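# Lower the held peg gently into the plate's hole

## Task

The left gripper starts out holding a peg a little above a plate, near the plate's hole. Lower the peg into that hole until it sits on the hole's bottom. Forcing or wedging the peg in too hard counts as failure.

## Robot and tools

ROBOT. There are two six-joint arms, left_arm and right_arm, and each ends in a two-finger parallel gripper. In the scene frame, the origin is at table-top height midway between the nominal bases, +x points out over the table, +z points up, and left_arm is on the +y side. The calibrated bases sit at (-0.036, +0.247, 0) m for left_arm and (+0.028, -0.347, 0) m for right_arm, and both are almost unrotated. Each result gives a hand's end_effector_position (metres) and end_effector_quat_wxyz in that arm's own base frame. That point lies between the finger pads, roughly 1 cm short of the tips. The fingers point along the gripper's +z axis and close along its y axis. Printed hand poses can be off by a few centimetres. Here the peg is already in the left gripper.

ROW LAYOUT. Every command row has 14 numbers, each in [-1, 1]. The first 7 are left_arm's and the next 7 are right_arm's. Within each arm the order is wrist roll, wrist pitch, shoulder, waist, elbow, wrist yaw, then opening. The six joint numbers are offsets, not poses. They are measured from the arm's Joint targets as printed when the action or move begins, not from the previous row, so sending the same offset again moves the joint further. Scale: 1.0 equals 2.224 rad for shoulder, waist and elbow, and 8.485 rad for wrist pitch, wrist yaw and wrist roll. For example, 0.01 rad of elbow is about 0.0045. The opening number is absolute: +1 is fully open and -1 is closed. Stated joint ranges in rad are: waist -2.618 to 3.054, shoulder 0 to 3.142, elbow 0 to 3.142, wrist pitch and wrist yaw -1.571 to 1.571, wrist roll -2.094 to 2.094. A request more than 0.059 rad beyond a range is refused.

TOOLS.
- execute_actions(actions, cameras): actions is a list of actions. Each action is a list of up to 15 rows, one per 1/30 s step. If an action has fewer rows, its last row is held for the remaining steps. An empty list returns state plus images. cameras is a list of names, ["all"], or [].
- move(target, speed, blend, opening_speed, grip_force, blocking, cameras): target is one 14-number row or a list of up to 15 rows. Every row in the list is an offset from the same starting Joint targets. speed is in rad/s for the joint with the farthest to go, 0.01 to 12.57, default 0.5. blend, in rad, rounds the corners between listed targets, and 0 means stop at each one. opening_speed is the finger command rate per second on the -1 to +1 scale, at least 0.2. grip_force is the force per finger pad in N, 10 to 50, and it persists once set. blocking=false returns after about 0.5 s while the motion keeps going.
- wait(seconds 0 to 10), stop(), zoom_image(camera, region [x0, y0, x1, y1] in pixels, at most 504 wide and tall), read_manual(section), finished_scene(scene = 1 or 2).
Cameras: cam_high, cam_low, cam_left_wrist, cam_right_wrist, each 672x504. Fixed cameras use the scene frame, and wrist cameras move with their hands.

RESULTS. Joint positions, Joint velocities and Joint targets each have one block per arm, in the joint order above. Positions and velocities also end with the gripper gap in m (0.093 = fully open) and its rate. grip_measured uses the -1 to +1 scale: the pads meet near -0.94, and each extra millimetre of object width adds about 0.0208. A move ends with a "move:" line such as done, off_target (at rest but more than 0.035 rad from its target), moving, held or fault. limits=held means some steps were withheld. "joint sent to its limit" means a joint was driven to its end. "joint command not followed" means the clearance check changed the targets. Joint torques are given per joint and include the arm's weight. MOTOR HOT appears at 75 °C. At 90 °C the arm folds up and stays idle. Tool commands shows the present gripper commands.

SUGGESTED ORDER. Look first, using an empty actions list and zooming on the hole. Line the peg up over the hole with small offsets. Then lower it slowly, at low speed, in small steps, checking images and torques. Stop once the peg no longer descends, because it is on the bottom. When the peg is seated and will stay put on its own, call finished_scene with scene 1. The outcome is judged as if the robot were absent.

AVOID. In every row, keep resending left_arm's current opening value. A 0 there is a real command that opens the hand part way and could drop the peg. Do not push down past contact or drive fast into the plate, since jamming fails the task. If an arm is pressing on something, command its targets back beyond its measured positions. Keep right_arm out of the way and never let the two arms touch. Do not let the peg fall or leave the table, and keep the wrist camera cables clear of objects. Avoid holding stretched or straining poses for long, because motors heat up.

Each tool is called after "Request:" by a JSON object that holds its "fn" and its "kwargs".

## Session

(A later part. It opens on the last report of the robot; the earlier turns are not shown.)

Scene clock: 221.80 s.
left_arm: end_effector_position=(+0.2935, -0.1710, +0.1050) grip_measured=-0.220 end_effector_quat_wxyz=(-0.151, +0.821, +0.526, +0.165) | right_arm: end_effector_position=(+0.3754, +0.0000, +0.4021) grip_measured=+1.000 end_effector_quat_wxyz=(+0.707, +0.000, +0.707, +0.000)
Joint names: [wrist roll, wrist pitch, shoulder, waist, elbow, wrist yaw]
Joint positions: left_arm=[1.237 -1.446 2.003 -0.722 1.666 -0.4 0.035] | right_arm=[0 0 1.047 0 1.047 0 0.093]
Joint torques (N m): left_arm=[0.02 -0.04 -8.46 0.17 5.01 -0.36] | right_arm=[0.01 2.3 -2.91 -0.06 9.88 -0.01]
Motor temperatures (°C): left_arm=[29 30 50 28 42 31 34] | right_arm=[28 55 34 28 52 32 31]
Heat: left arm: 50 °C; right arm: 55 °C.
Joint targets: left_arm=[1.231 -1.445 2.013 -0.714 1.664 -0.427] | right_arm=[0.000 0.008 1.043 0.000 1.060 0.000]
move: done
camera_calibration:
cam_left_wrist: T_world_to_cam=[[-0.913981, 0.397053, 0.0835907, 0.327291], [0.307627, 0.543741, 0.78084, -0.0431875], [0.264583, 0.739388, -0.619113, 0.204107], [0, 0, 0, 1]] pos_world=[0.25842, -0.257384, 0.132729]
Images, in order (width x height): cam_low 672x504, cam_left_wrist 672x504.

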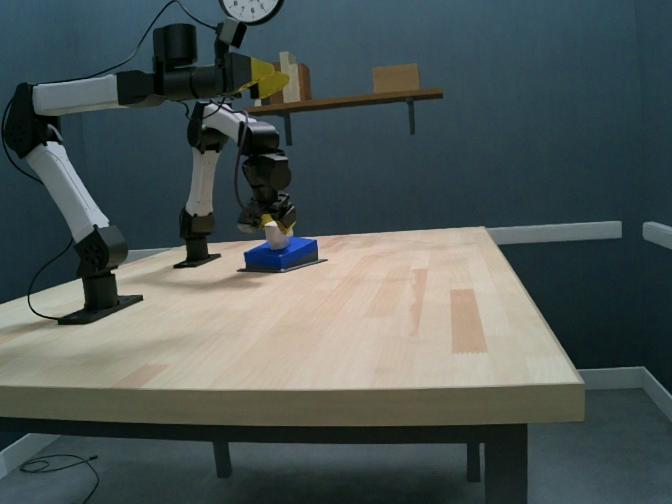

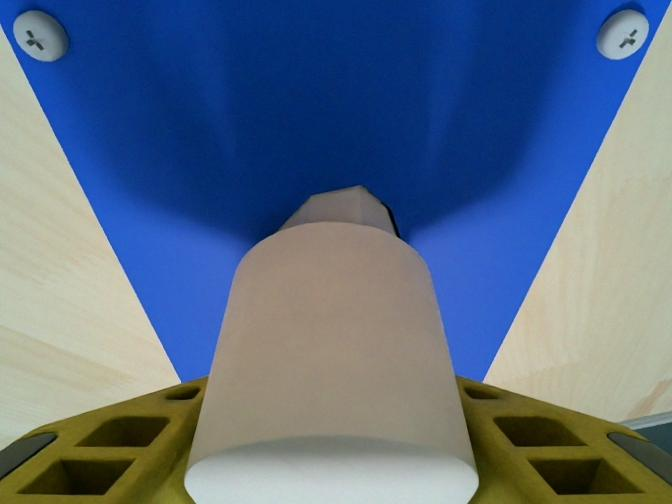

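Request:
{"fn": "move", "kwargs": {"target": [0,0.0011,0,-0.0006,-0.0054,0,-0.921165,0,0,0,0,0,0,1], "speed": 0.03, "cameras": ["cam_left_wrist"]}}

Request:
{"fn": "zoom_image", "kwargs": {"camera": "cam_left_wrist", "region": [265, 160, 405, 260]}}

Scene clock: 224.60 s.
left_arm: end_effector_position=(+0.2930, -0.1706, +0.1020) grip_measured=-0.220 end_effector_quat_wxyz=(-0.152, +0.821, +0.525, +0.165) | right_arm: end_effector_position=(+0.3754, +0.0000, +0.4021) grip_measured=+1.000 end_effector_quat_wxyz=(+0.707, +0.000, +0.707, +0.000)
Joint names: [wrist roll, wrist pitch, shoulder, waist, elbow, wrist yaw]
Joint positions: left_arm=[1.237 -1.436 2.003 -0.722 1.654 -0.4 0.035] | right_arm=[0 0 1.047 0 1.047 0 0.093]
Joint torques (N m): left_arm=[0.07 -0.12 -8.12 -0.1 5.2 -0.39] | right_arm=[0 2.33 -3.18 -0.2 9.77 0.03]
Motor temperatures (°C): left_arm=[29 30 50 28 42 31 34] | right_arm=[28 55 34 28 52 32 31]
Heat: left arm: 50 °C; right arm: 55 °C.
Joint targets: left_arm=[1.231 -1.435 2.013 -0.716 1.652 -0.427] | right_arm=[0.000 0.008 1.043 0.000 1.060 0.000]
move: done
camera_calibration:
cam_left_wrist: T_world_to_cam=[[-0.913904, 0.396938, 0.0849659, 0.326711], [0.308438, 0.542953, 0.781068, -0.0412682], [0.263903, 0.740028, -0.618638, 0.202301], [0, 0, 0, 1]] pos_world=[0.257923, -0.256986, 0.129625]
Images, in order (width x height): cam_left_wrist 672x504.

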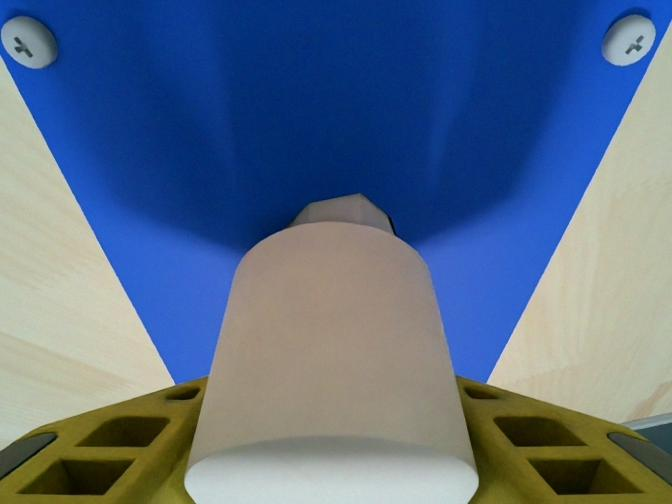

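Scaled by 3.600 from the camera's 672x504 image, which has a finer 960x720 frame.

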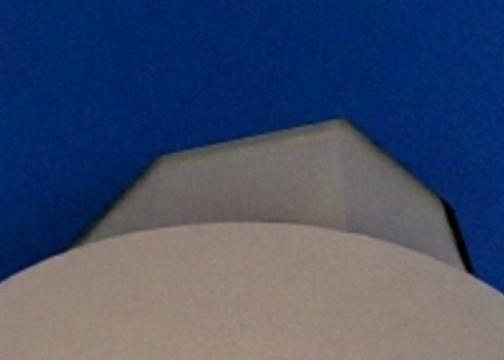

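Smooth. Continue.

Request:
{"fn": "move", "kwargs": {"target": [0,0.0012,0,0.0003,-0.0054,0,-0.921165,0,0,0,0,0,0,1], "speed": 0.03}}

Request:
{"fn": "move", "kwargs": {"target": [0,0.0008,0,0.0003,-0.0036,0,-0.921165,0,0,0,0,0,0,1], "speed": 0.03, "cameras": ["cam_left_wrist","cam_low"]}}

Request:
{"fn": "zoom_image", "kwargs": {"camera": "cam_left_wrist", "region": [265, 160, 405, 260]}}

Scene clock: 228.10 s.
left_arm: end_effector_position=(+0.2928, -0.1704, +0.0991) grip_measured=-0.220 end_effector_quat_wxyz=(-0.151, +0.821, +0.525, +0.165) | right_arm: end_effector_position=(+0.3754, +0.0000, +0.4021) grip_measured=+1.000 end_effector_quat_wxyz=(+0.707, +0.000, +0.707, +0.000)
Joint names: [wrist roll, wrist pitch, shoulder, waist, elbow, wrist yaw]
Joint positions: left_arm=[1.237 -1.424 2.003 -0.722 1.642 -0.4 0.035] | right_arm=[0 0 1.047 0 1.047 0 0.093]
Joint torques (N m): left_arm=[0.04 -0.08 -8.23 -0.1 5.18 -0.41] | right_arm=[0.02 2.27 -3.06 -0.14 9.63 -0.04]
Motor temperatures (°C): left_arm=[29 30 50 28 42 31 34] | right_arm=[28 56 34 28 53 32 31]
Heat: left arm: 50 °C; right arm: 56 °C.
Joint targets: left_arm=[1.231 -1.425 2.013 -0.715 1.640 -0.426] | right_arm=[0.000 0.008 1.043 0.000 1.060 0.000]
move: done

Scene clock: 228.80 s.
left_arm: end_effector_position=(+0.2931, -0.1700, +0.0981) grip_measured=-0.220 end_effector_quat_wxyz=(-0.151, +0.821, +0.526, +0.165) | right_arm: end_effector_position=(+0.3754, +0.0000, +0.4021) grip_measured=+1.000 end_effector_quat_wxyz=(+0.707, +0.000, +0.707, +0.000)
Joint names: [wrist roll, wrist pitch, shoulder, waist, elbow, wrist yaw]
Joint positions: left_arm=[1.237 -1.419 2.003 -0.721 1.638 -0.4 0.035] | right_arm=[0 0 1.047 0 1.047 0 0.093]
Joint torques (N m): left_arm=[0.08 -0.14 -8.34 0.03 4.88 -0.39] | right_arm=[0.03 2.33 -3.04 -0.12 9.85 -0.03]
Motor temperatures (°C): left_arm=[29 30 50 28 42 31 34] | right_arm=[28 56 34 28 53 32 31]
Heat: left arm: 50 °C; right arm: 56 °C.
Joint targets: left_arm=[1.231 -1.418 2.013 -0.715 1.632 -0.426] | right_arm=[0.000 0.008 1.043 0.000 1.060 0.000]
move: done
camera_calibration:
cam_left_wrist: T_world_to_cam=[[-0.914595, 0.395575, 0.0838857, 0.326986], [0.306931, 0.544044, 0.780903, -0.0379482], [0.263268, 0.739957, -0.618994, 0.199718], [0, 0, 0, 1]] pos_world=[0.258128, -0.256485, 0.125829]
Images, in order (width x height): cam_low 672x504, cam_left_wrist 672x504.

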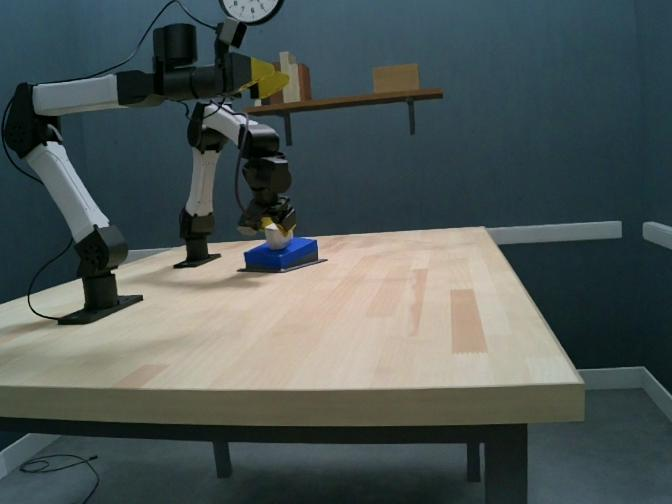

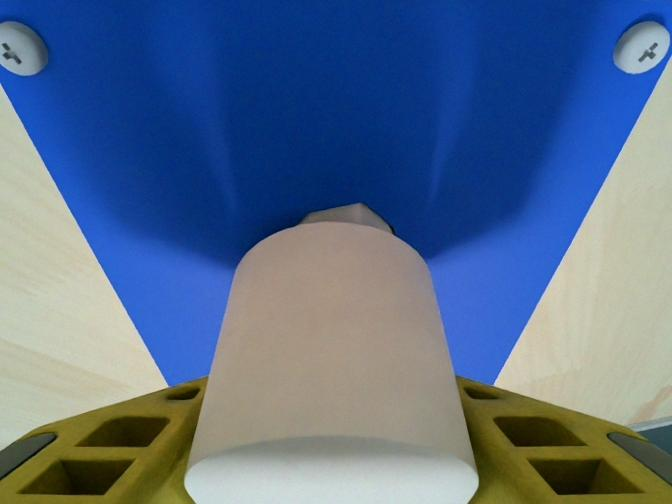

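Scaled by 3.600 from the camera's 672x504 image, which has a finer 960x720 frame.

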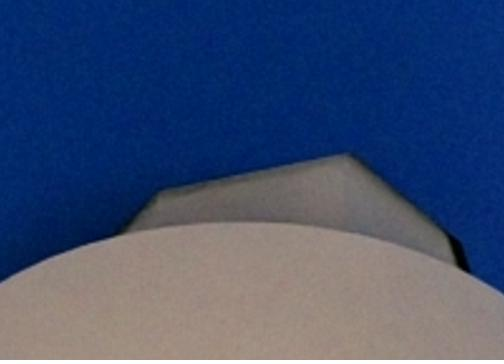

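Request:
{"fn": "move", "kwargs": {"target": [0,0.0005,0,0,-0.0025,0,-0.921165,0,0,0,0,0,0,1], "speed": 0.03}}

Request:
{"fn": "move", "kwargs": {"target": [0,0.0004,0,0,-0.002,0,-0.921165,0,0,0,0,0,0,1], "speed": 0.03}}

Scene clock: 231.43 s.
left_arm: end_effector_position=(+0.2931, -0.1699, +0.0979) grip_measured=-0.220 end_effector_quat_wxyz=(-0.151, +0.821, +0.526, +0.165) | right_arm: end_effector_position=(+0.3754, +0.0000, +0.4021) grip_measured=+1.000 end_effector_quat_wxyz=(+0.707, +0.000, +0.707, +0.000)
Joint names: [wrist roll, wrist pitch, shoulder, waist, elbow, wrist yaw]
Joint positions: left_arm=[1.237 -1.418 2.003 -0.721 1.637 -0.401 0.035] | right_arm=[0 0 1.047 0 1.047 0 0.093]
Joint torques (N m): left_arm=[0.05 -0.08 -7.94 -0.05 4.44 -0.42] | right_arm=[0.06 2.24 -3.19 -0.18 9.95 0]
Motor temperatures (°C): left_arm=[29 30 50 28 42 31 34] | right_arm=[28 56 34 28 53 32 31]
Heat: left arm: 50 °C; right arm: 56 °C.
Joint targets: left_arm=[1.231 -1.414 2.013 -0.715 1.626 -0.426] | right_arm=[0.000 0.008 1.043 0.000 1.060 0.000]
move: done

Scene clock: 232.13 s.
left_arm: end_effector_position=(+0.2930, -0.1698, +0.0977) grip_measured=-0.220 end_effector_quat_wxyz=(-0.152, +0.821, +0.526, +0.165) | right_arm: end_effector_position=(+0.3754, +0.0000, +0.4021) grip_measured=+1.000 end_effector_quat_wxyz=(+0.707, +0.000, +0.707, +0.000)
Joint names: [wrist roll, wrist pitch, shoulder, waist, elbow, wrist yaw]
Joint positions: left_arm=[1.237 -1.418 2.003 -0.721 1.637 -0.401 0.035] | right_arm=[0 0 1.047 0 1.047 0 0.093]
Joint torques (N m): left_arm=[0.04 -0.01 -8.31 -0.23 3.86 -0.38] | right_arm=[0 2.24 -3.34 -0.29 9.8 -0.02]
Motor temperatures (°C): left_arm=[29 30 50 28 42 31 34] | right_arm=[28 56 34 28 53 32 31]
Heat: left arm: 50 °C; right arm: 56 °C.
Joint targets: left_arm=[1.231 -1.411 2.013 -0.715 1.622 -0.426] | right_arm=[0.000 0.008 1.043 0.000 1.060 0.000]
move: done

Request:
{"fn": "move", "kwargs": {"target": [0,-0.0005,0,0,0.0045,0,-0.921165,0,0,0,0,0,0,1], "speed": 0.06}}

Request:
{"fn": "move", "kwargs": {"target": [0,0,0,0,0,0,0.3,0,0,0,0,0,0,1], "opening_speed": 0.4, "cameras": ["cam_left_wrist","cam_low"]}}

Request:
{"fn": "zoom_image", "kwargs": {"camera": "cam_low", "region": [230, 195, 310, 275]}}

Scene clock: 236.27 s.
left_arm: end_effector_position=(+0.2930, -0.1698, +0.0977) grip_measured=-0.220 end_effector_quat_wxyz=(-0.152, +0.821, +0.526, +0.165) | right_arm: end_effector_position=(+0.3754, +0.0000, +0.4021) grip_measured=+1.000 end_effector_quat_wxyz=(+0.707, +0.000, +0.707, +0.000)
Joint names: [wrist roll, wrist pitch, shoulder, waist, elbow, wrist yaw]
Joint positions: left_arm=[1.237 -1.418 2.003 -0.721 1.637 -0.401 0.035] | right_arm=[0 0 1.047 0 1.047 0 0.093]
Joint torques (N m): left_arm=[0.03 -0.09 -8.23 0.05 5.08 -0.43] | right_arm=[0.04 2.4 -3.18 -0.01 9.73 0.05]
Motor temperatures (°C): left_arm=[29 30 50 28 42 31 34] | right_arm=[28 56 34 28 53 32 31]
Heat: left arm: 50 °C; right arm: 56 °C.
Joint targets: left_arm=[1.231 -1.415 2.013 -0.715 1.632 -0.426] | right_arm=[0.000 0.008 1.043 0.000 1.060 0.000]
move: done

Scene clock: 239.53 s.
left_arm: end_effector_position=(+0.2941, -0.1688, +0.0983) grip_measured=+0.298 end_effector_quat_wxyz=(-0.153, +0.820, +0.525, +0.169) | right_arm: end_effector_position=(+0.3754, +0.0000, +0.4021) grip_measured=+1.000 end_effector_quat_wxyz=(+0.707, +0.000, +0.707, +0.000)
Joint names: [wrist roll, wrist pitch, shoulder, waist, elbow, wrist yaw]
Joint positions: left_arm=[1.237 -1.418 2.003 -0.721 1.637 -0.411 0.059] | right_arm=[0 0 1.047 0 1.047 0 0.093]
Joint torques (N m): left_arm=[0.1 -0.08 -8.24 -0.02 4.74 -0.27] | right_arm=[0 2.32 -2.91 -0.09 9.84 0.04]
Motor temperatures (°C): left_arm=[29 30 50 28 42 31 34] | right_arm=[28 56 34 28 53 32 31]
Heat: left arm: 50 °C; right arm: 56 °C.
Joint targets: left_arm=[1.231 -1.415 2.013 -0.715 1.632 -0.426] | right_arm=[0.000 0.008 1.043 0.000 1.060 0.000]
move: done
camera_calibration:
cam_left_wrist: T_world_to_cam=[[-0.914349, 0.396653, 0.0814358, 0.327758], [0.303119, 0.537129, 0.787154, -0.0397319], [0.268486, 0.744418, -0.611357, 0.197117], [0, 0, 0, 1]] pos_world=[0.258805, -0.255403, 0.125093]
Images, in order (width x height): cam_low 672x504, cam_left_wrist 672x504.

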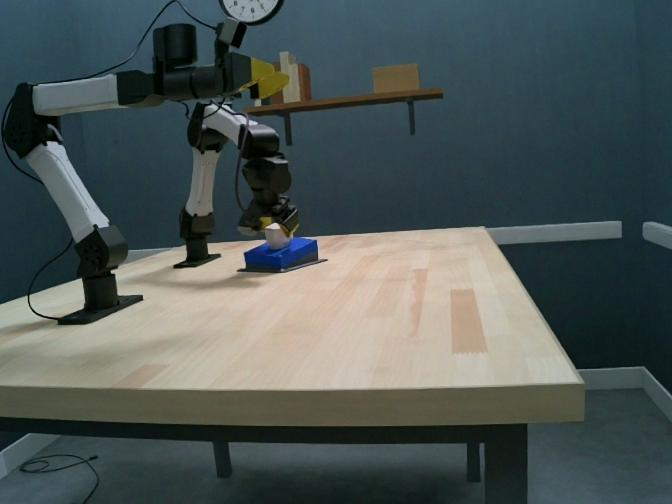

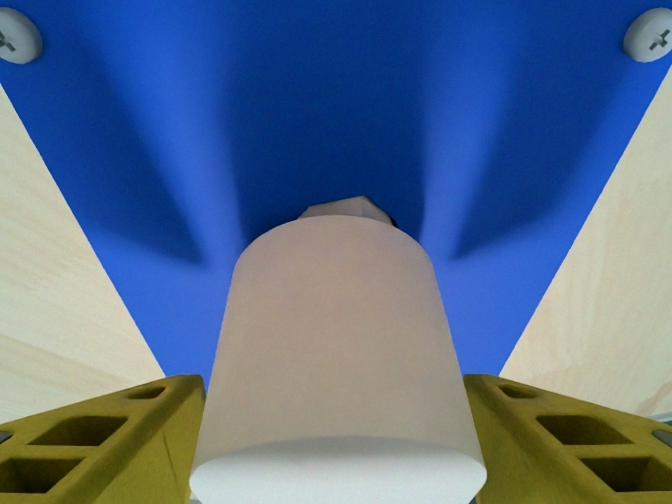

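Scaled by 6.300 from the camera's 672x504 image, which has a finer 960x720 frame.

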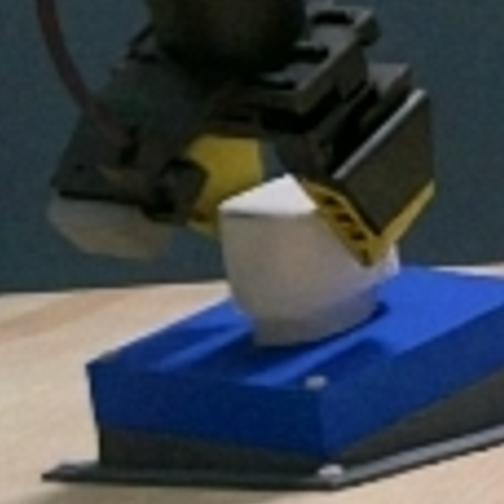

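Request:
{"fn": "move", "kwargs": {"target": [[0,0,0,0,0,0,0.95,0,0,0,0,0,0,1],[0,-0.0165,0,-0.007,0.068,0,0.95,0,0,0,0,0,0,1],[0,-0.0165,-0.04,-0.012,0.115,0,0.95,0,0,0,0,0,0,1]], "opening_speed": 0.6, "speed": 0.25, "blend": [0,0.02,0], "cameras": ["cam_left_wrist","cam_low"]}}

Request:
{"fn": "zoom_image", "kwargs": {"camera": "cam_low", "region": [230, 195, 310, 275]}}

Scene clock: 244.90 s.
left_arm: end_effector_position=(+0.3090, -0.1890, +0.1658) grip_measured=+0.947 end_effector_quat_wxyz=(-0.081, +0.820, +0.534, +0.190) | right_arm: end_effector_position=(+0.3754, +0.0000, +0.4021) grip_measured=+1.000 end_effector_quat_wxyz=(+0.707, +0.000, +0.707, +0.000)
Joint names: [wrist roll, wrist pitch, shoulder, waist, elbow, wrist yaw]
Joint positions: left_arm=[1.237 -1.538 1.962 -0.736 1.866 -0.412 0.091] | right_arm=[0 0 1.047 0 1.047 0 0.093]
Joint torques (N m): left_arm=[0.03 0.07 -12.21 -1.2 7.58 -0.27] | right_arm=[0.05 2.36 -3.17 -0.08 9.83 0.04]
Motor temperatures (°C): left_arm=[29 30 50 28 42 31 34] | right_arm=[28 56 34 28 53 32 31]
Heat: left arm: 50 °C; right arm: 56 °C.
Joint targets: left_arm=[1.231 -1.555 1.924 -0.741 1.888 -0.426] | right_arm=[0.000 0.008 1.043 0.000 1.060 0.000]
move: off_target (left_arm); left_arm: the shoulder is farthest, 0.038 rad from its target
camera_calibration:
cam_left_wrist: T_world_to_cam=[[-0.909121, 0.411962, -0.0615318, 0.368832], [0.224841, 0.609707, 0.760069, -0.0441037], [0.350636, 0.67716, -0.646923, 0.217225], [0, 0, 0, 1]] pos_world=[0.269063, -0.272151, 0.196745]
Images, in order (width x height): cam_low 672x504, cam_left_wrist 672x504.

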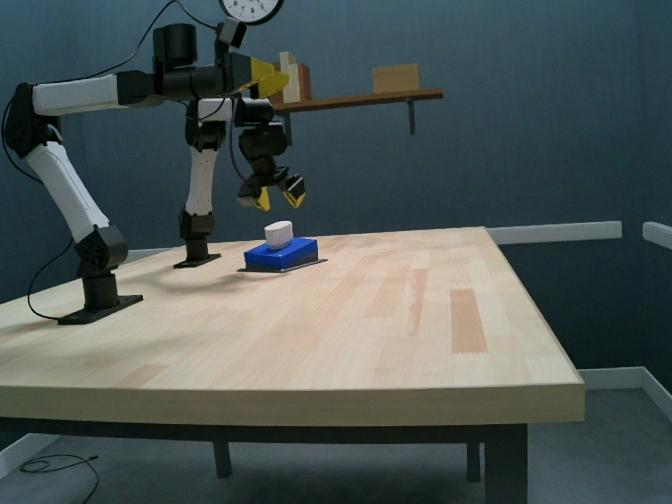

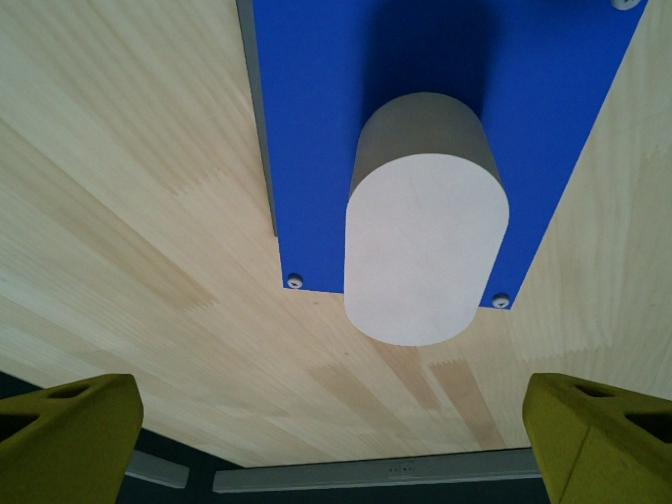

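Scaled by 6.300 from the camera's 672x504 image, which has a finer 960x720 frame.

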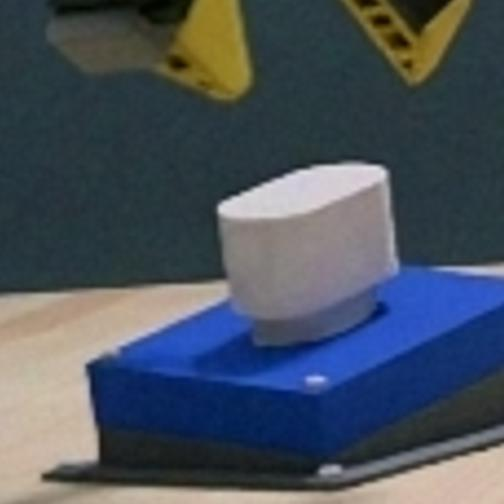

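Request:
{"fn": "finished_scene", "kwargs": {"scene": 2}}

The scene is finished: the task was done.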